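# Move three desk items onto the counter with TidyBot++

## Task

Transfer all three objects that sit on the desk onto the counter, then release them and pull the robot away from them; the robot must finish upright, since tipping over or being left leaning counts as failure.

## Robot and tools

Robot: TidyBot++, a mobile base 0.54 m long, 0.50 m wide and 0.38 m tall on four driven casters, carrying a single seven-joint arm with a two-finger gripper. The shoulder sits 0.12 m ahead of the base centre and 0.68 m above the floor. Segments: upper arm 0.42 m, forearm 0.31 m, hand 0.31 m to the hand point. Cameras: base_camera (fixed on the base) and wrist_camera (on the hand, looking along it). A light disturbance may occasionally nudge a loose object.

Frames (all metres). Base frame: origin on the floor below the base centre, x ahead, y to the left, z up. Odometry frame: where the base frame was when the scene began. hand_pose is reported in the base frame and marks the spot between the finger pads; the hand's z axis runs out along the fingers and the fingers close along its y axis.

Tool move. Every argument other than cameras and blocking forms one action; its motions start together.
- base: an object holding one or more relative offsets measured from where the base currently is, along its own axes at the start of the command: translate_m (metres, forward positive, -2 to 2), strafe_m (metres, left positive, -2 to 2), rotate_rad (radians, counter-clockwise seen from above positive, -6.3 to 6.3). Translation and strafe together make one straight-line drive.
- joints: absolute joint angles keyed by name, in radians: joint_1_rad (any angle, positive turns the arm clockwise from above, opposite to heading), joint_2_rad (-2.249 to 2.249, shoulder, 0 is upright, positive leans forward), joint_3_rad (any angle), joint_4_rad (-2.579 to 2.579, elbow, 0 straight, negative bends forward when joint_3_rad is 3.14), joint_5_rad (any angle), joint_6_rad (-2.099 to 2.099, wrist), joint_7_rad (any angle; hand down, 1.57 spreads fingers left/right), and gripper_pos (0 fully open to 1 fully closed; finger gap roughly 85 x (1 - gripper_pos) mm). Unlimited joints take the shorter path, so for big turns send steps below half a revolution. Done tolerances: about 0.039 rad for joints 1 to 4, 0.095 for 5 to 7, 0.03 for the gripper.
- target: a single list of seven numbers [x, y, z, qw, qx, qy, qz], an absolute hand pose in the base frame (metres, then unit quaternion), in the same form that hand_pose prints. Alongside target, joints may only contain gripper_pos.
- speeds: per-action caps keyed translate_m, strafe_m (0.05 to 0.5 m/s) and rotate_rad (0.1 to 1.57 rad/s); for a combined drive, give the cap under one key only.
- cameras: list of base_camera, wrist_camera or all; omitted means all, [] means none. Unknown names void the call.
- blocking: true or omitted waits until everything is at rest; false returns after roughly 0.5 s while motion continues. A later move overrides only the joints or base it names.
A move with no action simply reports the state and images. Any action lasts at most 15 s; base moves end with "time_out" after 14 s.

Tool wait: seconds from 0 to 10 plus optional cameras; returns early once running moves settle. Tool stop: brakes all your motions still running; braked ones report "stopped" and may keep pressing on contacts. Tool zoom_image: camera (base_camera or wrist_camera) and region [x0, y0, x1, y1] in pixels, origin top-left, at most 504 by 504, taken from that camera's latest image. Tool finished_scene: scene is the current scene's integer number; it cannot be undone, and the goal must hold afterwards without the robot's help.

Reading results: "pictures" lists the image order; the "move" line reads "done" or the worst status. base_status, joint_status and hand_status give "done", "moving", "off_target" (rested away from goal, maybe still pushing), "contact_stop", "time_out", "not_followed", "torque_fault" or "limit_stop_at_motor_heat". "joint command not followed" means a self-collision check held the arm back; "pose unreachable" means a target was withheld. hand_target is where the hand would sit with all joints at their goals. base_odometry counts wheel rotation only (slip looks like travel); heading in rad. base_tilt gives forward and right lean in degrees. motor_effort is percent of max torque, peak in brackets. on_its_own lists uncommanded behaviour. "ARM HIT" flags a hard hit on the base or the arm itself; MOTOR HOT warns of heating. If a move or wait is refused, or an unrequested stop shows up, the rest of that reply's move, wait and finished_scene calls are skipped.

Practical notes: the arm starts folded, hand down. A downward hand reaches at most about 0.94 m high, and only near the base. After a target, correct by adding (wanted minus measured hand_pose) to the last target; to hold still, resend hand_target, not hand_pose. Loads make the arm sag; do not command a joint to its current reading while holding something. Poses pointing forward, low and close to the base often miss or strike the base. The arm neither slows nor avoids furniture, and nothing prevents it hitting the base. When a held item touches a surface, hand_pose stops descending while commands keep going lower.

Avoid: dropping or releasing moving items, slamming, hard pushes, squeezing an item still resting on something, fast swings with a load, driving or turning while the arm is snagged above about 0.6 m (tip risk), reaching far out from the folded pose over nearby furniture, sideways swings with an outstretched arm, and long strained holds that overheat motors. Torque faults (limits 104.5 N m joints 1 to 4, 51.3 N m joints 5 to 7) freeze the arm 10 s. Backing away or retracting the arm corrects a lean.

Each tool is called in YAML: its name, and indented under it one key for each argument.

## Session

move:

Scene clock: 0.00 s.
base_odometry: x=+0.000 y=+0.000 heading=+0.000
base_tilt: forward=+0.6 right=+0.1
base_status: not commanded
joint_positions: joint_1_rad=+0.039 joint_2_rad=-0.312 joint_3_rad=+3.183 joint_4_rad=-2.515 joint_5_rad=-0.042 joint_6_rad=-0.882 joint_7_rad=+1.553 gripper_pos=+0.000
joint_status: not commanded
motor_effort: joint_1_rad=+1 joint_2_rad=-2 joint_3_rad=+1 joint_4_rad=+14 joint_5_rad=-1 joint_6_rad=+1 joint_7_rad=+1
hand_pose: x=+0.2620 y=+0.0016 z=+0.5861 quat_wxyz=(-0.022, +0.997, -0.061, +0.029) (m; base frame)
hand_target: x=+0.2613 y=+0.0017 z=+0.5856 quat_wxyz=(-0.022, +0.998, -0.061, +0.028) (m; base frame)
hand_status: not commanded
pictures: base_camera, wrist_camera
camera_calibration:
wrist_camera: T_world_to_cam=[[-0.153959, -0.984587, -0.082979, 0.0926294], [-0.987563, 0.156045, -0.0192259, 0.323579], [0.031878, 0.078987, -0.996366, 0.712006], [0, 0, 0, 1]] pos_world=[0.311118, -0.0155303, 0.723326]

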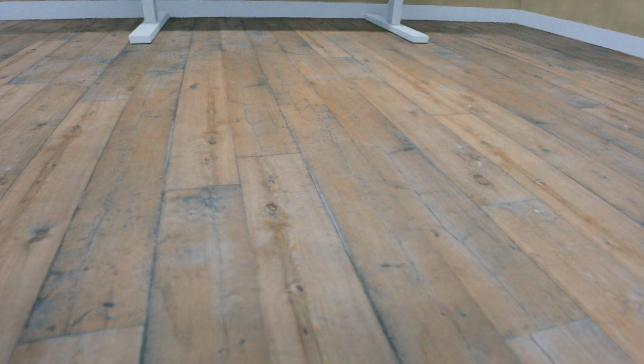

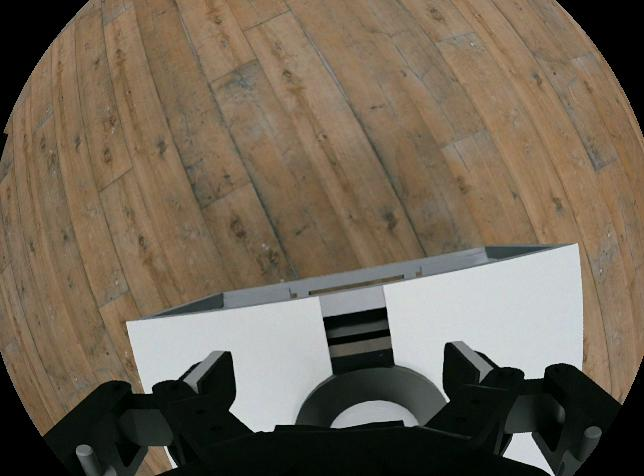

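move:
  joints: {"joint_1_rad": 0.0, "joint_2_rad": -0.3, "joint_3_rad": 3.14, "joint_4_rad": -1.1, "joint_5_rad": 0.0, "joint_6_rad": -1.1, "joint_7_rad": 1.57}
  cameras: ["wrist_camera"]

Scene clock: 4.80 s.
move: done
base_odometry: x=+0.000 y=+0.000 heading=+0.000
base_tilt: forward=+0.6 right=+0.1
base_status: not commanded
joint_positions: joint_1_rad=+0.025 joint_2_rad=-0.312 joint_3_rad=+3.154 joint_4_rad=-1.106 joint_5_rad=-0.042 joint_6_rad=-1.041 joint_7_rad=+1.553 gripper_pos=+0.000
joint_status: all done
motor_effort: joint_1_rad=+0(2) joint_2_rad=-5(10) joint_3_rad=+1(2) joint_4_rad=+17(21) joint_5_rad=-1(2) joint_6_rad=+9(9) joint_7_rad=+1(2)
hand_pose: x=+0.5147 y=-0.0039 z=+1.2214 quat_wxyz=(-0.017, +0.794, -0.020, +0.608) (m; base frame)
hand_target: x=+0.5147 y=+0.0022 z=+1.2021 quat_wxyz=(+0.000, +0.813, +0.000, +0.582) (m; base frame)
hand_status: not commanded
pictures: wrist_camera
camera_calibration:
wrist_camera: T_world_to_cam=[[0.0108725, -0.995465, -0.0945015, 0.108], [-0.292011, 0.0872266, -0.952429, 1.36784], [0.956353, 0.0379508, -0.289738, -0.00164189], [0, 0, 0, 1]] pos_world=[0.39982, -0.0117397, 1.3125]

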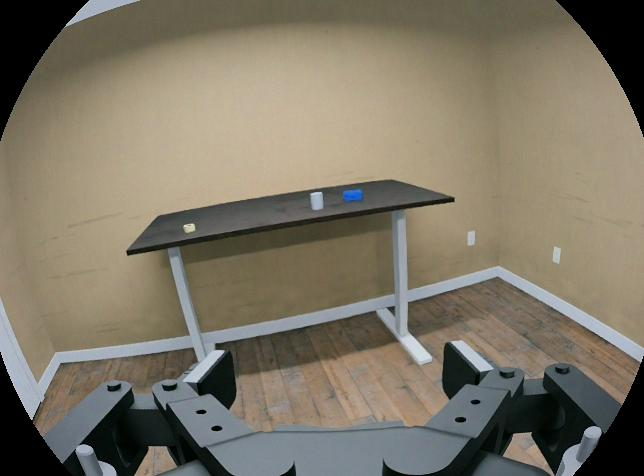

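zoom_image:
  camera: "wrist_camera"
  region: [120, 170, 460, 260]

move:
  base: {"rotate_rad": 1.5}
  cameras: ["wrist_camera"]

move:
  base: {"rotate_rad": 1.5}
  cameras: ["wrist_camera"]

Scaled by 1.482.

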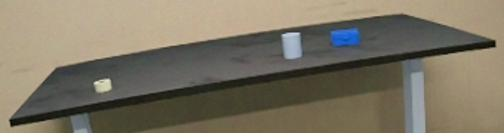

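Scene clock: 10.23 s.
move: done
base_odometry: x=+0.000 y=+0.000 heading=+1.499
base_tilt: forward=+0.5 right=+0.1
base_status: done
joint_positions: joint_1_rad=+0.019 joint_2_rad=-0.312 joint_3_rad=+3.142 joint_4_rad=-1.106 joint_5_rad=-0.042 joint_6_rad=-1.041 joint_7_rad=+1.553 gripper_pos=+0.000
joint_status: not commanded
motor_effort: joint_1_rad=+1(2) joint_2_rad=-5(7) joint_3_rad=+1(3) joint_4_rad=+17(18) joint_5_rad=+0(2) joint_6_rad=+9(9) joint_7_rad=+1(1)
hand_pose: x=+0.5146 y=+0.0048 z=+1.2211 quat_wxyz=(-0.020, +0.794, -0.012, +0.607) (m; base frame)
hand_target: x=+0.5147 y=+0.0022 z=+1.2021 quat_wxyz=(+0.000, +0.813, +0.000, +0.582) (m; base frame)
hand_status: not commanded
pictures: wrist_camera
camera_calibration:
wrist_camera: T_world_to_cam=[[0.0280856, -0.995478, -0.0907455, 0.103315], [-0.294363, 0.0785194, -0.952463, 1.36803], [0.955281, 0.0534626, -0.290827, -0.000201405], [0, 0, 0, 1]] pos_world=[0.399989, -0.00455817, 1.31232]

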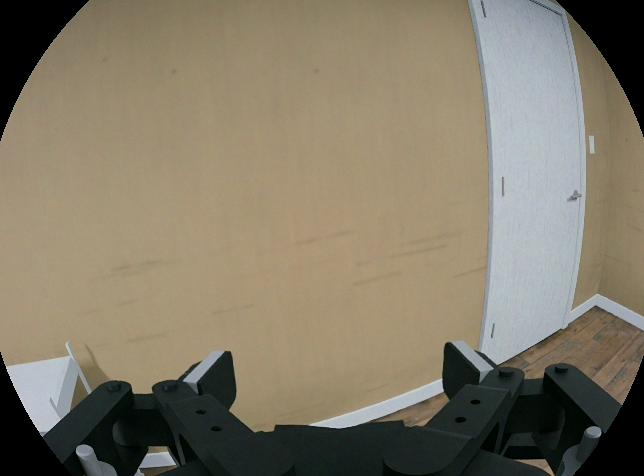

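Scene clock: 12.47 s.
move: done
base_odometry: x=+0.000 y=+0.000 heading=+2.999
base_tilt: forward=+0.6 right=+0.1
base_status: done
joint_positions: joint_1_rad=+0.017 joint_2_rad=-0.312 joint_3_rad=+3.139 joint_4_rad=-1.106 joint_5_rad=-0.041 joint_6_rad=-1.042 joint_7_rad=+1.553 gripper_pos=+0.000
joint_status: not commanded
motor_effort: joint_1_rad=+0(2) joint_2_rad=-5(8) joint_3_rad=+1(3) joint_4_rad=+18(18) joint_5_rad=-1(2) joint_6_rad=+9(9) joint_7_rad=+1(1)
hand_pose: x=+0.5147 y=+0.0069 z=+1.2210 quat_wxyz=(-0.021, +0.794, -0.010, +0.607) (m; base frame)
hand_target: x=+0.5147 y=+0.0022 z=+1.2021 quat_wxyz=(+0.000, +0.813, +0.000, +0.582) (m; base frame)
hand_status: not commanded
pictures: wrist_camera
camera_calibration:
wrist_camera: T_world_to_cam=[[0.0321745, -0.995452, -0.0896717, 0.101947], [-0.294917, 0.0762681, -0.952474, 1.36807], [0.954981, 0.0570911, -0.291122, 0.000086282], [0, 0, 0, 1]] pos_world=[0.400105, -0.00286197, 1.31222]

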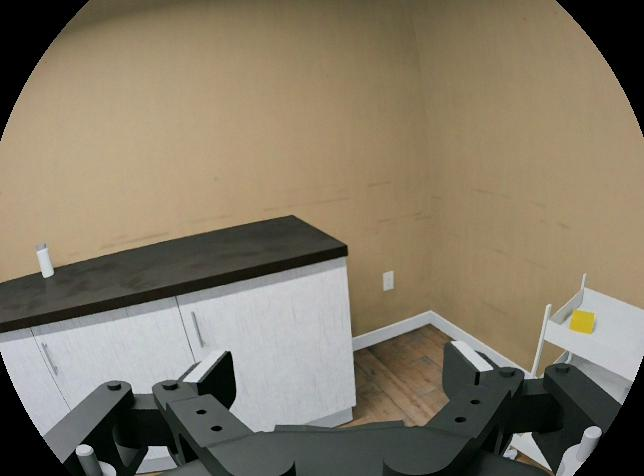

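move:
  base: {"translate_m": -1.032, "strafe_m": -0.51, "rotate_rad": -2.648}
  joints: {"joint_1_rad": 0.0, "joint_2_rad": -0.2, "joint_3_rad": 3.14, "joint_4_rad": -1.0, "joint_5_rad": 0.0, "joint_6_rad": -1.35, "joint_7_rad": 1.57}
  cameras: ["base_camera", "wrist_camera"]

Scene clock: 40.10 s.
move: done
base_odometry: x=+1.094 y=+0.358 heading=+0.350
base_tilt: forward=+0.6 right=+0.1
base_status: done
joint_positions: joint_1_rad=+0.014 joint_2_rad=-0.197 joint_3_rad=+3.138 joint_4_rad=-1.008 joint_5_rad=-0.040 joint_6_rad=-1.292 joint_7_rad=+1.553 gripper_pos=+0.000
joint_status: all done
motor_effort: joint_1_rad=+1(3) joint_2_rad=-9(14) joint_3_rad=+1(4) joint_4_rad=+15(18) joint_5_rad=+0(2) joint_6_rad=+8(9) joint_7_rad=+1(2)
hand_pose: x=+0.5326 y=+0.0091 z=+1.1535 quat_wxyz=(-0.021, +0.868, -0.008, +0.496) (m; base frame)
hand_target: x=+0.5214 y=+0.0021 z=+1.1428 quat_wxyz=(+0.000, +0.880, +0.000, +0.476) (m; base frame)
hand_status: not commanded
pictures: base_camera, wrist_camera
camera_calibration:
wrist_camera: T_world_to_cam=[[0.0179986, -0.995634, -0.091592, 0.107187], [-0.535513, 0.0677599, -0.841804, 1.30945], [0.844335, 0.0642, -0.531955, 0.299899], [0, 0, 0, 1]] pos_world=[0.446082, -0.00126218, 1.27165]

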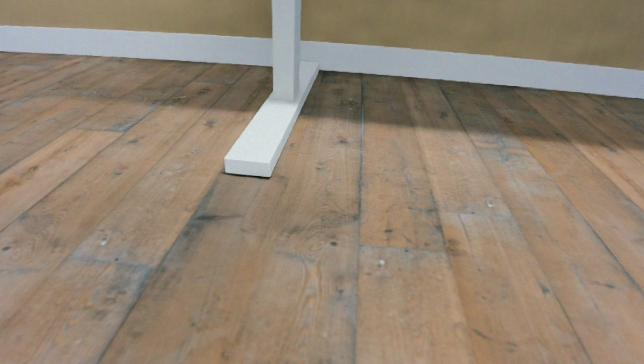

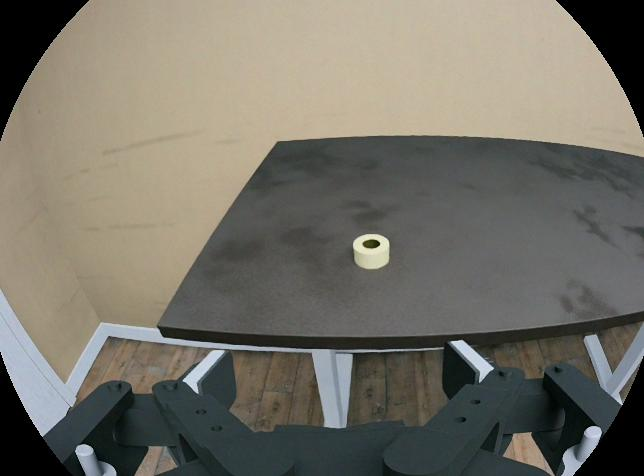

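move:
  base: {"translate_m": 0.38, "strafe_m": 0.005, "rotate_rad": -0.075}
  joints: {"joint_1_rad": 0.0, "joint_2_rad": -0.011, "joint_3_rad": 3.14, "joint_4_rad": -0.752, "joint_5_rad": 0.06, "joint_6_rad": -1.876, "joint_7_rad": 1.57}
  cameras: ["wrist_camera"]

Scene clock: 57.30 s.
move: done
base_odometry: x=+1.450 y=+0.493 heading=+0.274
base_tilt: forward=+0.6 right=+0.1
base_status: done
joint_positions: joint_1_rad=+0.014 joint_2_rad=-0.007 joint_3_rad=+3.141 joint_4_rad=-0.761 joint_5_rad=+0.009 joint_6_rad=-1.818 joint_7_rad=+1.553 gripper_pos=+0.000
joint_status: all done
motor_effort: joint_1_rad=+0(2) joint_2_rad=-13(18) joint_3_rad=+1(3) joint_4_rad=+15(17) joint_5_rad=-1(2) joint_6_rad=+5(9) joint_7_rad=+1(1)
hand_pose: x=+0.4993 y=-0.0062 z=+1.0696 quat_wxyz=(+0.003, +0.960, -0.017, +0.281) (m; base frame)
hand_target: x=+0.4821 y=-0.0159 z=+1.0654 quat_wxyz=(+0.025, +0.965, -0.016, +0.259) (m; base frame)
hand_status: not commanded
pictures: wrist_camera
camera_calibration:
wrist_camera: T_world_to_cam=[[-0.0465975, -0.997588, -0.0514487, 0.0742973], [-0.857261, 0.0663753, -0.510585, 1.0284], [0.512769, 0.020313, -0.858286, 0.798661], [0, 0, 0, 1]] pos_world=[0.475545, -0.0103658, 1.21439]

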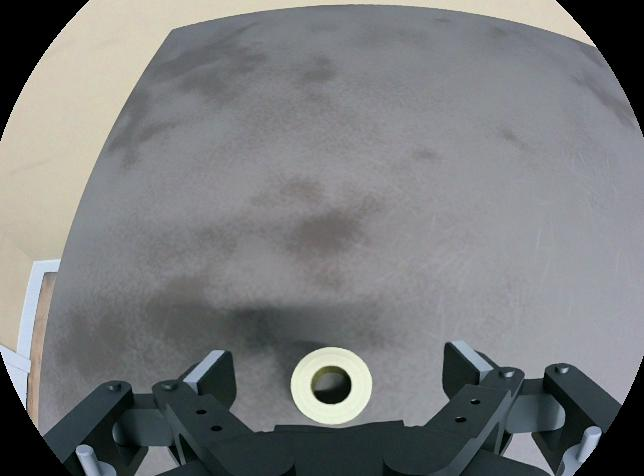

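move:
  target: [0.518, 0.006, 1.020, 0.0, 0.9659, 0.0, 0.2588]
  cameras: ["wrist_camera"]

Scene clock: 63.13 s.
move: done
base_odometry: x=+1.450 y=+0.493 heading=+0.274
base_tilt: forward=+0.6 right=+0.1
base_status: not commanded
joint_positions: joint_1_rad=-0.009 joint_2_rad=-0.007 joint_3_rad=+3.142 joint_4_rad=-0.940 joint_5_rad=+0.009 joint_6_rad=-1.737 joint_7_rad=+1.553 gripper_pos=+0.000
joint_status: not commanded
motor_effort: joint_1_rad=+0(1) joint_2_rad=-15(16) joint_3_rad=+0(1) joint_4_rad=+16(17) joint_5_rad=+0(1) joint_6_rad=+5(5) joint_7_rad=+1(1)
hand_pose: x=+0.5100 y=+0.0020 z=+1.0121 quat_wxyz=(+0.001, +0.972, -0.006, +0.233) (m; base frame)
hand_target: x=+0.5180 y=+0.0060 z=+1.0199 quat_wxyz=(+0.000, +0.966, +0.000, +0.259) (m; base frame)
hand_status: done (0.012 m and 3.1 deg from the pose sent, 0.054 m and 3.3 deg at the start)
pictures: wrist_camera
camera_calibration:
wrist_camera: T_world_to_cam=[[-0.0296358, -0.998441, -0.0472925, 0.0670826], [-0.904943, 0.0468938, -0.42294, 0.94331], [0.424499, 0.0302629, -0.904923, 0.835876], [0, 0, 0, 1]] pos_world=[0.500802, -0.0025533, 1.15854]

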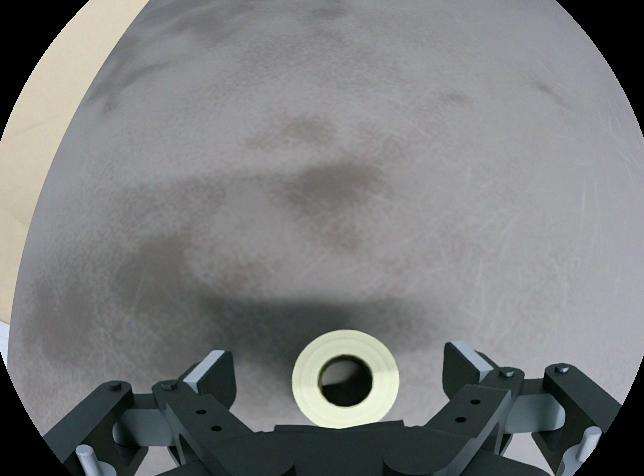

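move:
  target: [0.518, 0.005, 0.991, 0.0, 0.9659, 0.0, 0.2588]
  cameras: ["wrist_camera"]

Scene clock: 67.40 s.
move: done
base_odometry: x=+1.450 y=+0.493 heading=+0.274
base_tilt: forward=+0.7 right=+0.1
base_status: not commanded
joint_positions: joint_1_rad=-0.009 joint_2_rad=-0.028 joint_3_rad=+3.142 joint_4_rad=-1.091 joint_5_rad=+0.009 joint_6_rad=-1.635 joint_7_rad=+1.553 gripper_pos=+0.000
joint_status: not commanded
motor_effort: joint_1_rad=+1(1) joint_2_rad=-15(16) joint_3_rad=+0(1) joint_4_rad=+15(18) joint_5_rad=+0(1) joint_6_rad=+4(5) joint_7_rad=+1(1)
hand_pose: x=+0.5155 y=+0.0020 z=+0.9740 quat_wxyz=(+0.001, +0.976, -0.006, +0.220) (m; base frame)
hand_target: x=+0.5180 y=+0.0050 z=+0.9910 quat_wxyz=(+0.000, +0.966, +0.000, +0.259) (m; base frame)
hand_status: done (0.017 m and 4.6 deg from the pose sent, 0.023 m and 3.1 deg at the start)
pictures: wrist_camera
camera_calibration:
wrist_camera: T_world_to_cam=[[-0.0302392, -0.998495, -0.0457459, 0.0642517], [-0.916182, 0.045986, -0.398116, 0.913798], [0.39962, 0.0298728, -0.916194, 0.822954], [0, 0, 0, 1]] pos_world=[0.510279, -0.00245081, 1.12072]

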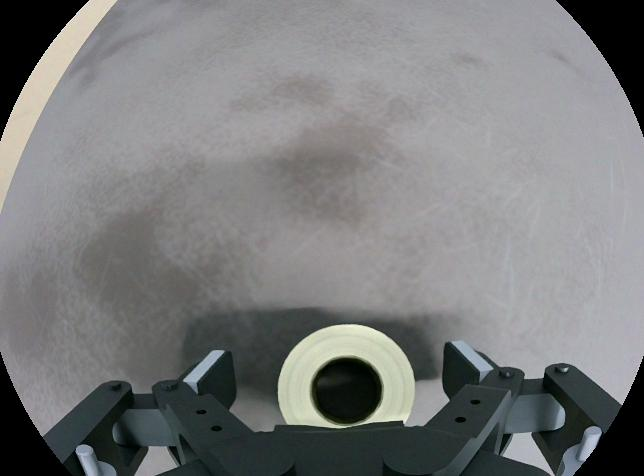

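move:
  joints: {"gripper_pos": 0.65}
  cameras: []

move:
  target: [0.515, 0.005, 1.050, 0.0, 0.9659, 0.0, 0.2588]
  cameras: ["wrist_camera"]

Scene clock: 71.77 s.
move: off_target
base_odometry: x=+1.450 y=+0.493 heading=+0.274
base_tilt: forward=+0.7 right=+0.1
base_status: not commanded
joint_positions: joint_1_rad=-0.009 joint_2_rad=-0.035 joint_3_rad=+3.142 joint_4_rad=-1.093 joint_5_rad=+0.009 joint_6_rad=-1.631 joint_7_rad=+1.553 gripper_pos=+0.505
joint_status: gripper_pos off_target (ended at +0.505, target +0.650)
motor_effort: joint_1_rad=+1(1) joint_2_rad=-15(16) joint_3_rad=+1(1) joint_4_rad=+17(18) joint_5_rad=+0(1) joint_6_rad=+5(5) joint_7_rad=+1(1)
hand_pose: x=+0.5142 y=+0.0020 z=+0.9763 quat_wxyz=(+0.001, +0.975, -0.006, +0.224) (m; base frame)
hand_target: x=+0.5180 y=+0.0050 z=+0.9910 quat_wxyz=(+0.000, +0.966, +0.000, +0.259) (m; base frame)
hand_status: not commanded
pictures: none
No camera images: "cameras" was empty.

Scene clock: 73.20 s.
move: done
base_odometry: x=+1.450 y=+0.493 heading=+0.274
base_tilt: forward=+0.6 right=+0.1
base_status: not commanded
joint_positions: joint_1_rad=-0.013 joint_2_rad=+0.009 joint_3_rad=+3.153 joint_4_rad=-0.787 joint_5_rad=+0.009 joint_6_rad=-1.752 joint_7_rad=+1.553 gripper_pos=+0.505
joint_status: not commanded
motor_effort: joint_1_rad=+0(1) joint_2_rad=-15(16) joint_3_rad=+1(1) joint_4_rad=+16(18) joint_5_rad=+0(1) joint_6_rad=+6(6) joint_7_rad=+1(1)
hand_pose: x=+0.5217 y=-0.0007 z=+1.0644 quat_wxyz=(+0.001, +0.956, -0.010, +0.292) (m; base frame)
hand_target: x=+0.5150 y=+0.0050 z=+1.0500 quat_wxyz=(+0.000, +0.966, +0.000, +0.259) (m; base frame)
hand_status: done (0.017 m and 4.2 deg from the pose sent, 0.074 m and 4.2 deg at the start)
pictures: wrist_camera
camera_calibration:
wrist_camera: T_world_to_cam=[[-0.0306169, -0.9982, -0.0515728, 0.0723228], [-0.845913, 0.0533621, -0.530644, 1.05995], [0.532441, 0.0273794, -0.846024, 0.759337], [0, 0, 0, 1]] pos_world=[0.494535, -0.00515855, 1.2086]

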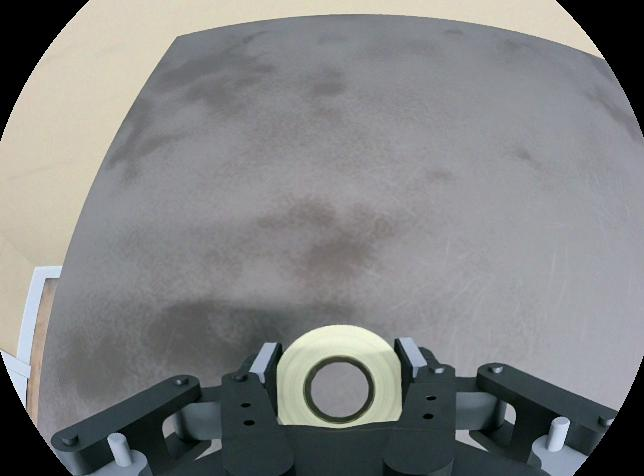

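move:
  base: {"translate_m": -0.38}
  cameras: ["wrist_camera"]

move:
  base: {"translate_m": -1.89, "strafe_m": 0.12, "rotate_rad": -3.15}
  speeds: {"rotate_rad": 1.0}
  cameras: ["base_camera", "wrist_camera"]

Scene clock: 85.93 s.
move: done
base_odometry: x=+1.084 y=+0.390 heading=+0.274
base_tilt: forward=+0.6 right=+0.1
base_status: done
joint_positions: joint_1_rad=-0.017 joint_2_rad=+0.029 joint_3_rad=+3.157 joint_4_rad=-0.784 joint_5_rad=+0.009 joint_6_rad=-1.759 joint_7_rad=+1.553 gripper_pos=+0.505
joint_status: not commanded
motor_effort: joint_1_rad=+0(2) joint_2_rad=-16(22) joint_3_rad=+1(1) joint_4_rad=+14(17) joint_5_rad=-1(1) joint_6_rad=+5(6) joint_7_rad=+1(1)
hand_pose: x=+0.5274 y=-0.0004 z=+1.0567 quat_wxyz=(+0.001, +0.960, -0.010, +0.281) (m; base frame)
hand_target: x=+0.5150 y=+0.0050 z=+1.0500 quat_wxyz=(+0.000, +0.966, +0.000, +0.259) (m; base frame)
hand_status: not commanded
pictures: wrist_camera
camera_calibration:
wrist_camera: T_world_to_cam=[[-0.0316365, -0.998221, -0.0505292, 0.0717969], [-0.857928, 0.0530578, -0.511023, 1.04639], [0.512795, 0.0271835, -0.858081, 0.772816], [0, 0, 0, 1]] pos_world=[0.5037, -0.00485758, 1.20149]

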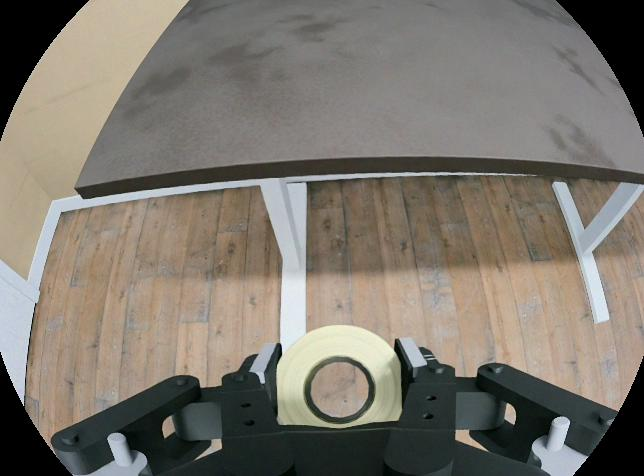

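Scene clock: 91.53 s.
move: done
base_odometry: x=-0.769 y=-0.005 heading=-2.877
base_tilt: forward=+0.6 right=+0.1
base_status: done
joint_positions: joint_1_rad=-0.023 joint_2_rad=+0.038 joint_3_rad=+3.162 joint_4_rad=-0.783 joint_5_rad=+0.009 joint_6_rad=-1.759 joint_7_rad=+1.553 gripper_pos=+0.505
joint_status: not commanded
motor_effort: joint_1_rad=+0(3) joint_2_rad=-16(22) joint_3_rad=+1(2) joint_4_rad=+15(16) joint_5_rad=+0(1) joint_6_rad=+5(6) joint_7_rad=+1(1)
hand_pose: x=+0.5309 y=-0.0002 z=+1.0529 quat_wxyz=(+0.002, +0.961, -0.009, +0.277) (m; base frame)
hand_target: x=+0.5150 y=+0.0050 z=+1.0500 quat_wxyz=(+0.000, +0.966, +0.000, +0.259) (m; base frame)
hand_status: not commanded
pictures: base_camera, wrist_camera
camera_calibration:
wrist_camera: T_world_to_cam=[[-0.0318465, -0.998248, -0.0498646, 0.0713787], [-0.862573, 0.0526533, -0.503186, 1.04164], [0.50493, 0.0269872, -0.862738, 0.77682], [0, 0, 0, 1]] pos_world=[0.508526, -0.00455643, 1.19789]

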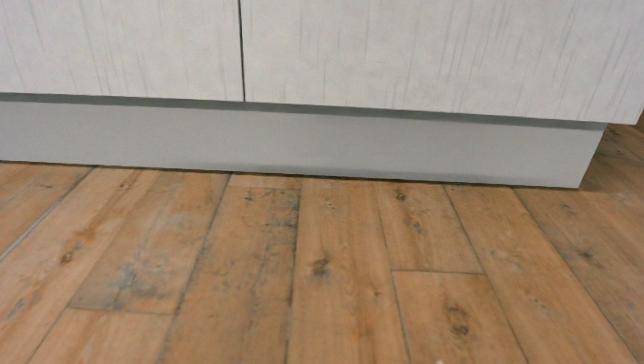

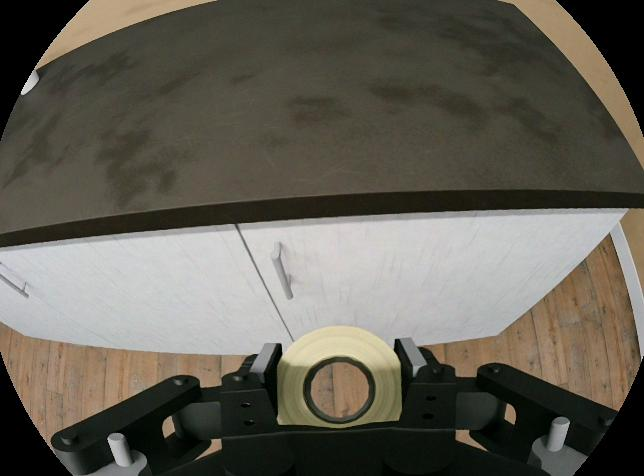

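move:
  base: {"translate_m": 0.305, "rotate_rad": 0.02}
  cameras: ["base_camera"]

move:
  target: [0.540, 0.005, 0.975, 0.0, 0.9659, 0.0, 0.2588]
  cameras: ["wrist_camera"]

Scene clock: 100.17 s.
move: done
base_odometry: x=-1.063 y=-0.085 heading=-2.856
base_tilt: forward=+0.6 right=+0.1
base_status: done
joint_positions: joint_1_rad=-0.024 joint_2_rad=+0.044 joint_3_rad=+3.163 joint_4_rad=-0.783 joint_5_rad=+0.009 joint_6_rad=-1.760 joint_7_rad=+1.553 gripper_pos=+0.505
joint_status: not commanded
motor_effort: joint_1_rad=+1(3) joint_2_rad=-16(21) joint_3_rad=+0(3) joint_4_rad=+16(17) joint_5_rad=+0(1) joint_6_rad=+5(6) joint_7_rad=+0(1)
hand_pose: x=+0.5330 y=+0.0001 z=+1.0505 quat_wxyz=(+0.002, +0.962, -0.009, +0.274) (m; base frame)
hand_target: x=+0.5150 y=+0.0050 z=+1.0500 quat_wxyz=(+0.000, +0.966, +0.000, +0.259) (m; base frame)
hand_status: not commanded
pictures: base_camera

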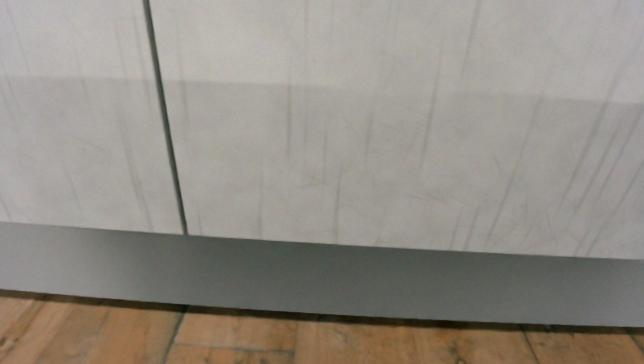

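Scene clock: 101.67 s.
move: off_target
base_odometry: x=-1.063 y=-0.085 heading=-2.856
base_tilt: forward=+0.6 right=+0.1
base_status: not commanded
joint_positions: joint_1_rad=-0.024 joint_2_rad=+0.004 joint_3_rad=+3.163 joint_4_rad=-1.121 joint_5_rad=+0.009 joint_6_rad=-1.575 joint_7_rad=+1.553 gripper_pos=+0.505
joint_status: not commanded
motor_effort: joint_1_rad=+1(1) joint_2_rad=-17(19) joint_3_rad=+1(1) joint_4_rad=+18(18) joint_5_rad=+0(1) joint_6_rad=+4(5) joint_7_rad=+0(1)
hand_pose: x=+0.5375 y=-0.0002 z=+0.9566 quat_wxyz=(+0.002, +0.976, -0.008, +0.219) (m; base frame)
hand_target: x=+0.5400 y=+0.0050 z=+0.9750 quat_wxyz=(+0.000, +0.966, +0.000, +0.259) (m; base frame)
hand_status: off_target (0.019 m and 4.8 deg from the pose sent, 0.076 m and 2.1 deg at the start)
pictures: wrist_camera
camera_calibration:
wrist_camera: T_world_to_cam=[[-0.0354568, -0.998342, -0.045349, 0.0643748], [-0.916684, 0.0505629, -0.396402, 0.925874], [0.398038, 0.0275156, -0.916956, 0.799803], [0, 0, 0, 1]] pos_world=[0.532665, -0.00455386, 1.10332]

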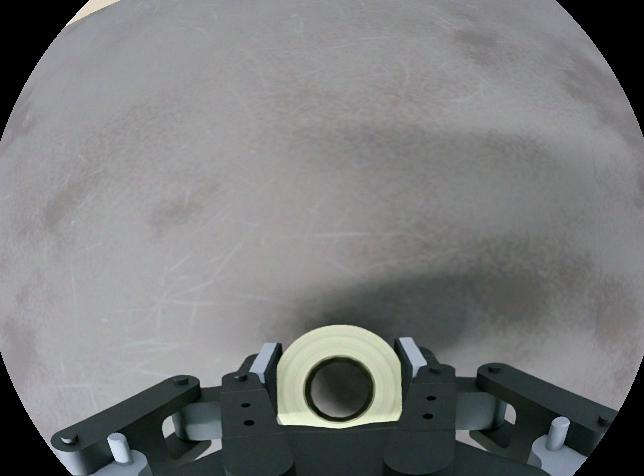

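move:
  target: [0.540, 0.005, 0.962, 0.0, 0.9659, 0.0, 0.2588]
  cameras: []

move:
  target: [0.540, 0.005, 0.955, 0.0, 0.9659, 0.0, 0.2588]
  cameras: []

move:
  target: [0.540, 0.005, 0.949, 0.0, 0.9659, 0.0, 0.2588]
  cameras: ["wrist_camera"]

Scene clock: 105.60 s.
move: done
base_odometry: x=-1.063 y=-0.085 heading=-2.856
base_tilt: forward=+0.6 right=+0.1
base_status: not commanded
joint_positions: joint_1_rad=-0.024 joint_2_rad=-0.012 joint_3_rad=+3.163 joint_4_rad=-1.182 joint_5_rad=+0.009 joint_6_rad=-1.528 joint_7_rad=+1.553 gripper_pos=+0.505
joint_status: not commanded
motor_effort: joint_1_rad=+0(1) joint_2_rad=-17(18) joint_3_rad=+0(1) joint_4_rad=+18(18) joint_5_rad=+0(1) joint_6_rad=+5(5) joint_7_rad=+1(1)
hand_pose: x=+0.5371 y=-0.0002 z=+0.9437 quat_wxyz=(+0.002, +0.976, -0.008, +0.220) (m; base frame)
hand_target: x=+0.5400 y=+0.0050 z=+0.9620 quat_wxyz=(+0.000, +0.966, +0.000, +0.259) (m; base frame)
hand_status: done (0.019 m and 4.7 deg from the pose sent, 0.008 m and 4.8 deg at the start)
pictures: none
No camera images: "cameras" was empty.

Scene clock: 106.27 s.
move: done
base_odometry: x=-1.063 y=-0.085 heading=-2.856
base_tilt: forward=+0.6 right=+0.1
base_status: not commanded
joint_positions: joint_1_rad=-0.024 joint_2_rad=-0.020 joint_3_rad=+3.163 joint_4_rad=-1.214 joint_5_rad=+0.009 joint_6_rad=-1.503 joint_7_rad=+1.553 gripper_pos=+0.505
joint_status: not commanded
motor_effort: joint_1_rad=+1(1) joint_2_rad=-17(18) joint_3_rad=+1(1) joint_4_rad=+18(19) joint_5_rad=+0(1) joint_6_rad=+4(5) joint_7_rad=+1(1)
hand_pose: x=+0.5372 y=-0.0003 z=+0.9371 quat_wxyz=(+0.002, +0.975, -0.008, +0.221) (m; base frame)
hand_target: x=+0.5400 y=+0.0050 z=+0.9550 quat_wxyz=(+0.000, +0.966, +0.000, +0.259) (m; base frame)
hand_status: done (0.019 m and 4.6 deg from the pose sent, 0.013 m and 4.7 deg at the start)
pictures: none
No camera images: "cameras" was empty.

Scene clock: 106.90 s.
move: done
base_odometry: x=-1.063 y=-0.085 heading=-2.856
base_tilt: forward=+0.6 right=+0.1
base_status: not commanded
joint_positions: joint_1_rad=-0.024 joint_2_rad=-0.031 joint_3_rad=+3.163 joint_4_rad=-1.233 joint_5_rad=+0.009 joint_6_rad=-1.480 joint_7_rad=+1.553 gripper_pos=+0.505
joint_status: not commanded
motor_effort: joint_1_rad=+1(1) joint_2_rad=-16(17) joint_3_rad=+0(1) joint_4_rad=+17(18) joint_5_rad=+0(1) joint_6_rad=+5(5) joint_7_rad=+1(1)
hand_pose: x=+0.5372 y=-0.0003 z=+0.9367 quat_wxyz=(+0.002, +0.974, -0.008, +0.228) (m; base frame)
hand_target: x=+0.5400 y=+0.0050 z=+0.9490 quat_wxyz=(+0.000, +0.966, +0.000, +0.259) (m; base frame)
hand_status: done (0.014 m and 3.8 deg from the pose sent, 0.013 m and 4.6 deg at the start)
pictures: wrist_camera
camera_calibration:
wrist_camera: T_world_to_cam=[[-0.0337704, -0.998349, -0.0464676, 0.0634773], [-0.909486, 0.0499743, -0.412719, 0.929081], [0.41436, 0.028324, -0.909672, 0.766028], [0, 0, 0, 1]] pos_world=[0.529719, -0.00475458, 1.08323]

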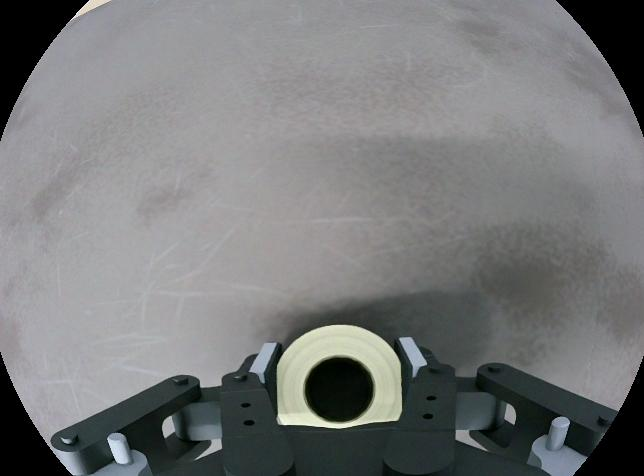

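move:
  joints: {"gripper_pos": 0.3}
  cameras: []

move:
  joints: {"gripper_pos": 0.0}
  cameras: ["wrist_camera"]

move:
  target: [0.525, 0.005, 1.040, 0.0, 0.9659, 0.0, 0.2588]
  cameras: ["wrist_camera"]

Scene clock: 109.90 s.
move: done
base_odometry: x=-1.063 y=-0.085 heading=-2.856
base_tilt: forward=+0.6 right=+0.1
base_status: not commanded
joint_positions: joint_1_rad=-0.024 joint_2_rad=-0.031 joint_3_rad=+3.163 joint_4_rad=-1.235 joint_5_rad=+0.009 joint_6_rad=-1.480 joint_7_rad=+1.553 gripper_pos=+0.300
joint_status: all done
motor_effort: joint_1_rad=+1(1) joint_2_rad=-16(17) joint_3_rad=+1(1) joint_4_rad=+18(19) joint_5_rad=-1(1) joint_6_rad=+4(5) joint_7_rad=+1(1)
hand_pose: x=+0.5370 y=-0.0003 z=+0.9361 quat_wxyz=(+0.002, +0.974, -0.008, +0.227) (m; base frame)
hand_target: x=+0.5400 y=+0.0050 z=+0.9490 quat_wxyz=(+0.000, +0.966, +0.000, +0.259) (m; base frame)
hand_status: not commanded
pictures: none
No camera images: "cameras" was empty.

Scene clock: 110.60 s.
move: done
base_odometry: x=-1.063 y=-0.085 heading=-2.856
base_tilt: forward=+0.6 right=+0.1
base_status: not commanded
joint_positions: joint_1_rad=-0.024 joint_2_rad=-0.031 joint_3_rad=+3.163 joint_4_rad=-1.235 joint_5_rad=+0.009 joint_6_rad=-1.480 joint_7_rad=+1.553 gripper_pos=+0.000
joint_status: all done
motor_effort: joint_1_rad=+1(1) joint_2_rad=-16(17) joint_3_rad=+1(1) joint_4_rad=+18(19) joint_5_rad=-1(1) joint_6_rad=+5(5) joint_7_rad=+1(1)
hand_pose: x=+0.5370 y=-0.0003 z=+0.9361 quat_wxyz=(+0.002, +0.974, -0.008, +0.227) (m; base frame)
hand_target: x=+0.5400 y=+0.0050 z=+0.9490 quat_wxyz=(+0.000, +0.966, +0.000, +0.259) (m; base frame)
hand_status: not commanded
pictures: wrist_camera
camera_calibration:
wrist_camera: T_world_to_cam=[[-0.0338258, -0.998349, -0.0464259, 0.0634351], [-0.909985, 0.0499733, -0.411619, 0.92786], [0.41326, 0.0283235, -0.910173, 0.766736], [0, 0, 0, 1]] pos_world=[0.529623, -0.00475458, 1.08273]

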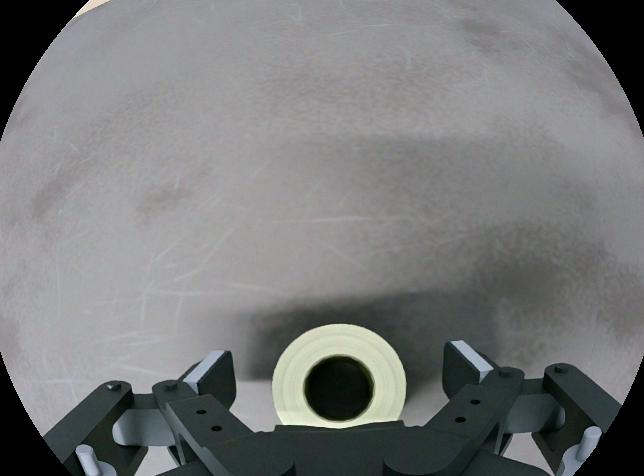

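Scene clock: 112.20 s.
move: done
base_odometry: x=-1.063 y=-0.085 heading=-2.856
base_tilt: forward=+0.6 right=+0.1
base_status: not commanded
joint_positions: joint_1_rad=-0.024 joint_2_rad=+0.010 joint_3_rad=+3.163 joint_4_rad=-0.827 joint_5_rad=+0.009 joint_6_rad=-1.706 joint_7_rad=+1.553 gripper_pos=+0.000
joint_status: not commanded
motor_effort: joint_1_rad=+1(1) joint_2_rad=-16(17) joint_3_rad=+1(1) joint_4_rad=+17(19) joint_5_rad=+0(1) joint_6_rad=+5(6) joint_7_rad=+1(1)
hand_pose: x=+0.5322 y=-0.0001 z=+1.0560 quat_wxyz=(+0.001, +0.955, -0.009, +0.295) (m; base frame)
hand_target: x=+0.5250 y=+0.0050 z=+1.0400 quat_wxyz=(+0.000, +0.966, +0.000, +0.259) (m; base frame)
hand_status: done (0.018 m and 4.4 deg from the pose sent, 0.105 m and 3.9 deg at the start)
pictures: wrist_camera
camera_calibration:
wrist_camera: T_world_to_cam=[[-0.0287291, -0.998269, -0.0513131, 0.0715159], [-0.843267, 0.0517683, -0.534996, 1.06751], [0.536726, 0.0279007, -0.843295, 0.7414], [0, 0, 0, 1]] pos_world=[0.504326, -0.00455686, 1.2]

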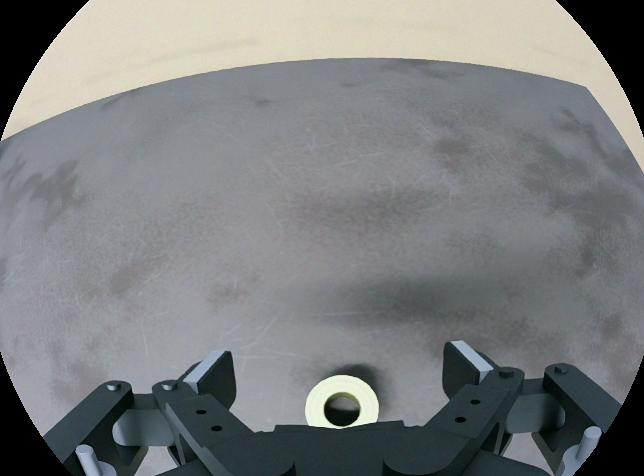

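move:
  base: {"translate_m": -2.0, "strafe_m": 0.76, "rotate_rad": 3.126}
  speeds: {"rotate_rad": 1.2}
  joints: {"joint_1_rad": 0.0, "joint_2_rad": -0.2, "joint_3_rad": 3.14, "joint_4_rad": -1.0, "joint_5_rad": 0.0, "joint_6_rad": -1.35, "joint_7_rad": 1.59}
  cameras: ["base_camera", "wrist_camera"]

Scene clock: 129.23 s.
move: done
base_odometry: x=+1.070 y=-0.252 heading=+0.271
base_tilt: forward=+0.6 right=+0.1
base_status: done
joint_positions: joint_1_rad=-0.017 joint_2_rad=-0.178 joint_3_rad=+3.146 joint_4_rad=-0.985 joint_5_rad=+0.009 joint_6_rad=-1.402 joint_7_rad=+1.553 gripper_pos=+0.000
joint_status: all done
motor_effort: joint_1_rad=+0(2) joint_2_rad=-9(20) joint_3_rad=+1(2) joint_4_rad=+16(18) joint_5_rad=-1(3) joint_6_rad=+7(8) joint_7_rad=+1(2)
hand_pose: x=+0.5218 y=+0.0036 z=+1.1277 quat_wxyz=(-0.003, +0.893, -0.004, +0.449) (m; base frame)
hand_target: x=+0.5214 y=+0.0021 z=+1.1428 quat_wxyz=(+0.004, +0.880, +0.009, +0.476) (m; base frame)
hand_status: not commanded
pictures: base_camera, wrist_camera
camera_calibration:
wrist_camera: T_world_to_cam=[[0.00155383, -0.998334, -0.057671, 0.0699002], [-0.622216, 0.0441823, -0.781598, 1.25974], [0.782844, 0.0370983, -0.621111, 0.428292], [0, 0, 0, 1]] pos_world=[0.448435, -0.00176326, 1.25466]

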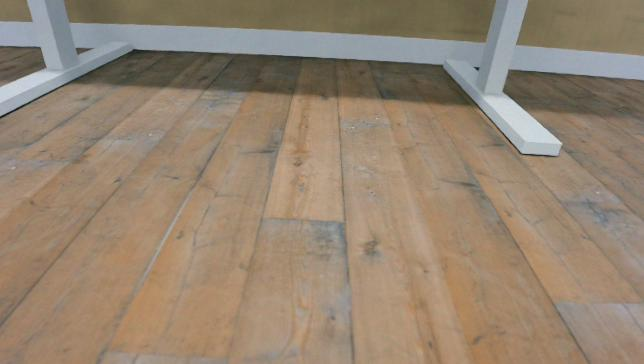

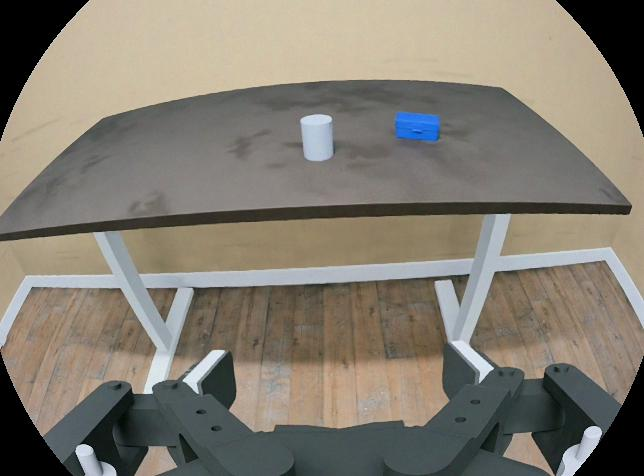

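zoom_image:
  camera: "wrist_camera"
  region: [280, 90, 460, 180]

Scaled by 2.800.

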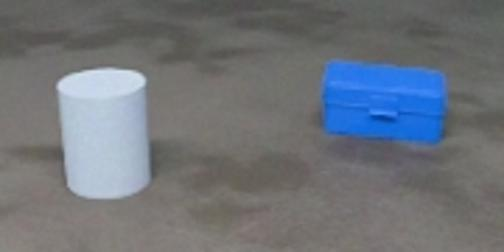

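move:
  base: {"translate_m": 0.584, "strafe_m": 0.028}
  joints: {"joint_1_rad": 0.0, "joint_2_rad": 0.055, "joint_3_rad": 3.14, "joint_4_rad": -0.56, "joint_5_rad": 0.04, "joint_6_rad": -2.03, "joint_7_rad": 1.59}
  cameras: ["base_camera", "wrist_camera"]

Scene clock: 188.97 s.
move: done
base_odometry: x=+1.626 y=-0.069 heading=+0.270
base_tilt: forward=+0.6 right=+0.1
base_status: done
joint_positions: joint_1_rad=-0.017 joint_2_rad=+0.059 joint_3_rad=+3.146 joint_4_rad=-0.569 joint_5_rad=+0.009 joint_6_rad=-1.972 joint_7_rad=+1.553 gripper_pos=+0.000
joint_status: all done
motor_effort: joint_1_rad=+1(2) joint_2_rad=-15(19) joint_3_rad=+0(2) joint_4_rad=+13(17) joint_5_rad=+0(1) joint_6_rad=+5(9) joint_7_rad=+1(3)
hand_pose: x=+0.4890 y=+0.0037 z=+1.0894 quat_wxyz=(-0.001, +0.964, -0.005, +0.267) (m; base frame)
hand_target: x=+0.4716 y=-0.0093 z=+1.0851 quat_wxyz=(+0.017, +0.969, -0.003, +0.246) (m; base frame)
hand_status: not commanded
pictures: base_camera, wrist_camera
camera_calibration:
wrist_camera: T_world_to_cam=[[-0.0232155, -0.998426, -0.0510489, 0.0727792], [-0.87293, 0.0451337, -0.485754, 1.00971], [0.487293, 0.0332851, -0.872604, 0.848715], [0, 0, 0, 1]] pos_world=[0.469518, -0.00115671, 1.23478]

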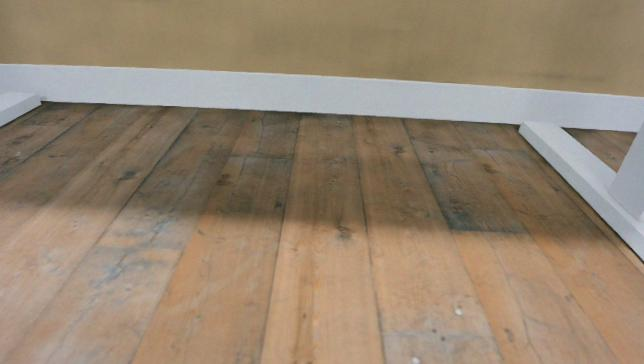

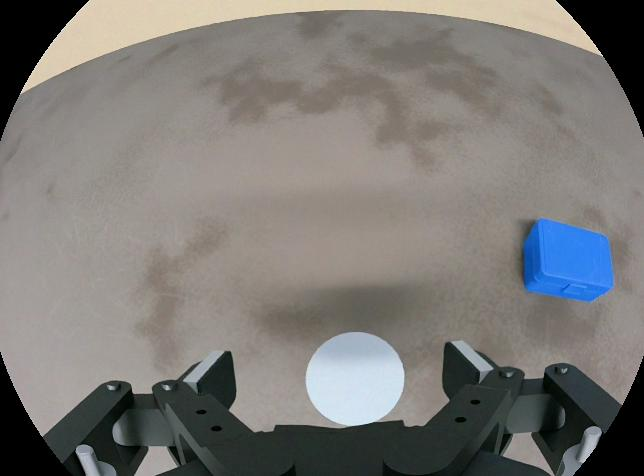

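move:
  target: [0.497, -0.013, 1.062, 0.0, 0.9659, 0.0, 0.2588]
  cameras: ["wrist_camera"]

Scene clock: 204.43 s.
move: done
base_odometry: x=+1.626 y=-0.069 heading=+0.270
base_tilt: forward=+0.6 right=+0.1
base_status: not commanded
joint_positions: joint_1_rad=-0.017 joint_2_rad=+0.053 joint_3_rad=+3.191 joint_4_rad=-0.723 joint_5_rad=+0.006 joint_6_rad=-1.914 joint_7_rad=+1.566 gripper_pos=+0.000
joint_status: not commanded
motor_effort: joint_1_rad=+0(1) joint_2_rad=-15(17) joint_3_rad=+1(1) joint_4_rad=+14(15) joint_5_rad=+0(1) joint_6_rad=+4(5) joint_7_rad=+1(1)
hand_pose: x=+0.4977 y=-0.0118 z=+1.0460 quat_wxyz=(+0.007, +0.974, -0.020, +0.223) (m; base frame)
hand_target: x=+0.4970 y=-0.0130 z=+1.0620 quat_wxyz=(+0.000, +0.966, +0.000, +0.259) (m; base frame)
hand_status: done (0.016 m and 4.8 deg from the pose sent, 0.033 m and 1.2 deg at the start)
pictures: wrist_camera
camera_calibration:
wrist_camera: T_world_to_cam=[[-0.0595298, -0.997371, -0.0413283, 0.0631215], [-0.911472, 0.0711914, -0.405156, 0.932157], [0.407033, 0.0135507, -0.913313, 0.889473], [0, 0, 0, 1]] pos_world=[0.491347, -0.015459, 1.19265]

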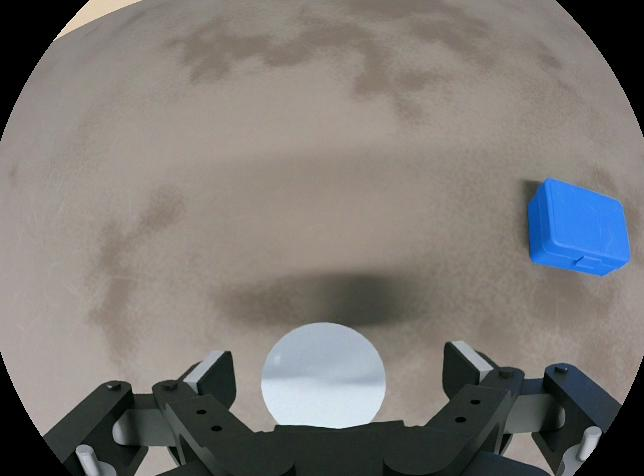

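move:
  target: [0.500, -0.003, 1.040, 0.0, 0.9659, 0.0, 0.2588]
  cameras: ["wrist_camera"]

Scene clock: 210.37 s.
move: done
base_odometry: x=+1.626 y=-0.069 heading=+0.270
base_tilt: forward=+0.6 right=+0.1
base_status: not commanded
joint_positions: joint_1_rad=-0.017 joint_2_rad=+0.011 joint_3_rad=+3.189 joint_4_rad=-0.862 joint_5_rad=+0.006 joint_6_rad=-1.825 joint_7_rad=+1.566 gripper_pos=+0.000
joint_status: not commanded
motor_effort: joint_1_rad=+0(1) joint_2_rad=-15(16) joint_3_rad=+1(1) joint_4_rad=+15(16) joint_5_rad=+0(1) joint_6_rad=+4(5) joint_7_rad=+1(1)
hand_pose: x=+0.4988 y=-0.0117 z=+1.0234 quat_wxyz=(+0.006, +0.975, -0.019, +0.220) (m; base frame)
hand_target: x=+0.5000 y=-0.0030 z=+1.0400 quat_wxyz=(+0.000, +0.966, +0.000, +0.259) (m; base frame)
hand_status: done (0.019 m and 5.1 deg from the pose sent, 0.011 m and 4.8 deg at the start)
pictures: wrist_camera
camera_calibration:
wrist_camera: T_world_to_cam=[[-0.0568952, -0.997456, -0.042948, 0.0627044], [-0.914367, 0.0693317, -0.398906, 0.919038], [0.400869, 0.0165745, -0.915986, 0.874174], [0, 0, 0, 1]] pos_world=[0.493477, -0.0156625, 1.17003]

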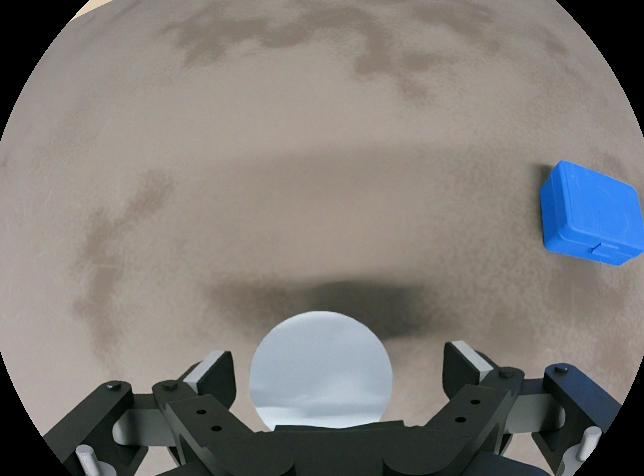

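move:
  target: [0.500, 0.007, 1.035, 0.0, 0.9659, 0.0, 0.2588]
  cameras: ["wrist_camera"]

Scene clock: 213.70 s.
move: done
base_odometry: x=+1.626 y=-0.069 heading=+0.270
base_tilt: forward=+0.6 right=+0.1
base_status: not commanded
joint_positions: joint_1_rad=-0.021 joint_2_rad=+0.000 joint_3_rad=+3.162 joint_4_rad=-0.894 joint_5_rad=+0.006 joint_6_rad=-1.801 joint_7_rad=+1.564 gripper_pos=+0.000
joint_status: not commanded
motor_effort: joint_1_rad=+1(2) joint_2_rad=-15(15) joint_3_rad=+1(1) joint_4_rad=+15(16) joint_5_rad=+0(1) joint_6_rad=+4(5) joint_7_rad=+1(1)
hand_pose: x=+0.4991 y=+0.0000 z=+1.0187 quat_wxyz=(+0.002, +0.975, -0.004, +0.222) (m; base frame)
hand_target: x=+0.5000 y=+0.0070 z=+1.0350 quat_wxyz=(+0.000, +0.966, +0.000, +0.259) (m; base frame)
hand_status: done (0.018 m and 4.4 deg from the pose sent, 0.022 m and 5.1 deg at the start)
pictures: wrist_camera
camera_calibration:
wrist_camera: T_world_to_cam=[[-0.0263155, -0.998697, -0.0437164, 0.0597912], [-0.914896, 0.0416837, -0.401532, 0.919485], [0.402831, 0.0294295, -0.914801, 0.86742], [0, 0, 0, 1]] pos_world=[0.493383, -0.00414204, 1.16533]

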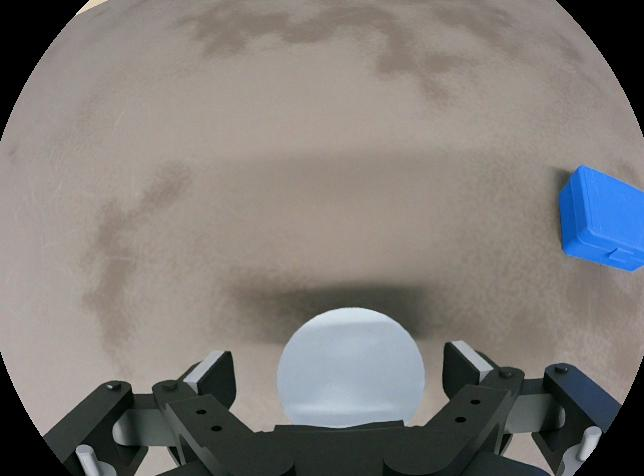

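move:
  target: [0.502, 0.005, 1.014, 0.0, 0.9659, 0.0, 0.2588]
  cameras: ["wrist_camera"]

Scene clock: 217.37 s.
move: done
base_odometry: x=+1.626 y=-0.069 heading=+0.270
base_tilt: forward=+0.7 right=+0.1
base_status: not commanded
joint_positions: joint_1_rad=-0.021 joint_2_rad=-0.031 joint_3_rad=+3.162 joint_4_rad=-1.006 joint_5_rad=+0.006 joint_6_rad=-1.722 joint_7_rad=+1.564 gripper_pos=+0.000
joint_status: not commanded
motor_effort: joint_1_rad=+1(1) joint_2_rad=-15(15) joint_3_rad=+1(1) joint_4_rad=+15(17) joint_5_rad=-1(1) joint_6_rad=+4(5) joint_7_rad=+1(1)
hand_pose: x=+0.5002 y=-0.0002 z=+0.9978 quat_wxyz=(+0.002, +0.975, -0.004, +0.220) (m; base frame)
hand_target: x=+0.5020 y=+0.0050 z=+1.0140 quat_wxyz=(+0.000, +0.966, +0.000, +0.259) (m; base frame)
hand_status: done (0.017 m and 4.6 deg from the pose sent, 0.007 m and 4.4 deg at the start)
pictures: wrist_camera
camera_calibration:
wrist_camera: T_world_to_cam=[[-0.0260461, -0.998691, -0.0440315, 0.058844], [-0.915914, 0.0414888, -0.399225, 0.910347], [0.400529, 0.0299308, -0.915795, 0.849978], [0, 0, 0, 1]] pos_world=[0.494892, -0.00444278, 1.14443]

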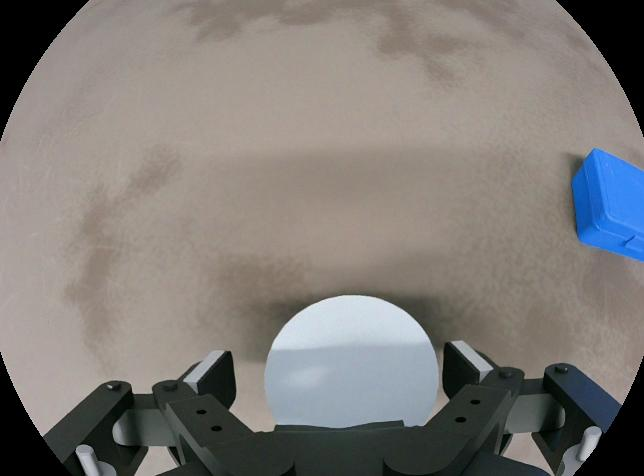

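move:
  joints: {"gripper_pos": 0.55}
  cameras: ["wrist_camera"]

Scene clock: 220.27 s.
move: off_target
base_odometry: x=+1.626 y=-0.069 heading=+0.270
base_tilt: forward=+0.6 right=+0.1
base_status: not commanded
joint_positions: joint_1_rad=-0.021 joint_2_rad=-0.035 joint_3_rad=+3.162 joint_4_rad=-1.008 joint_5_rad=+0.006 joint_6_rad=-1.718 joint_7_rad=+1.564 gripper_pos=+0.417
joint_status: gripper_pos off_target (ended at +0.417, target +0.550)
motor_effort: joint_1_rad=+1(1) joint_2_rad=-15(15) joint_3_rad=+1(1) joint_4_rad=+16(17) joint_5_rad=+0(1) joint_6_rad=+5(5) joint_7_rad=+1(1)
hand_pose: x=+0.4998 y=-0.0002 z=+0.9990 quat_wxyz=(+0.002, +0.975, -0.004, +0.223) (m; base frame)
hand_target: x=+0.5020 y=+0.0050 z=+1.0140 quat_wxyz=(+0.000, +0.966, +0.000, +0.259) (m; base frame)
hand_status: not commanded
pictures: wrist_camera
camera_calibration:
wrist_camera: T_world_to_cam=[[-0.025741, -0.998687, -0.0442802, 0.0589969], [-0.913502, 0.0414897, -0.404713, 0.914719], [0.406019, 0.0300324, -0.913371, 0.846122], [0, 0, 0, 1]] pos_world=[0.493575, -0.00444301, 1.14563]

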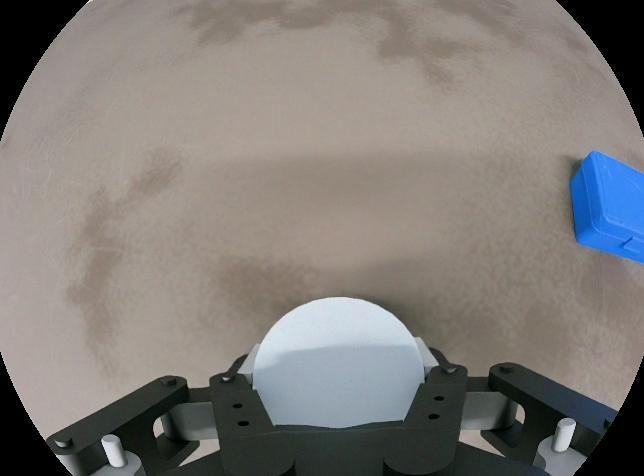

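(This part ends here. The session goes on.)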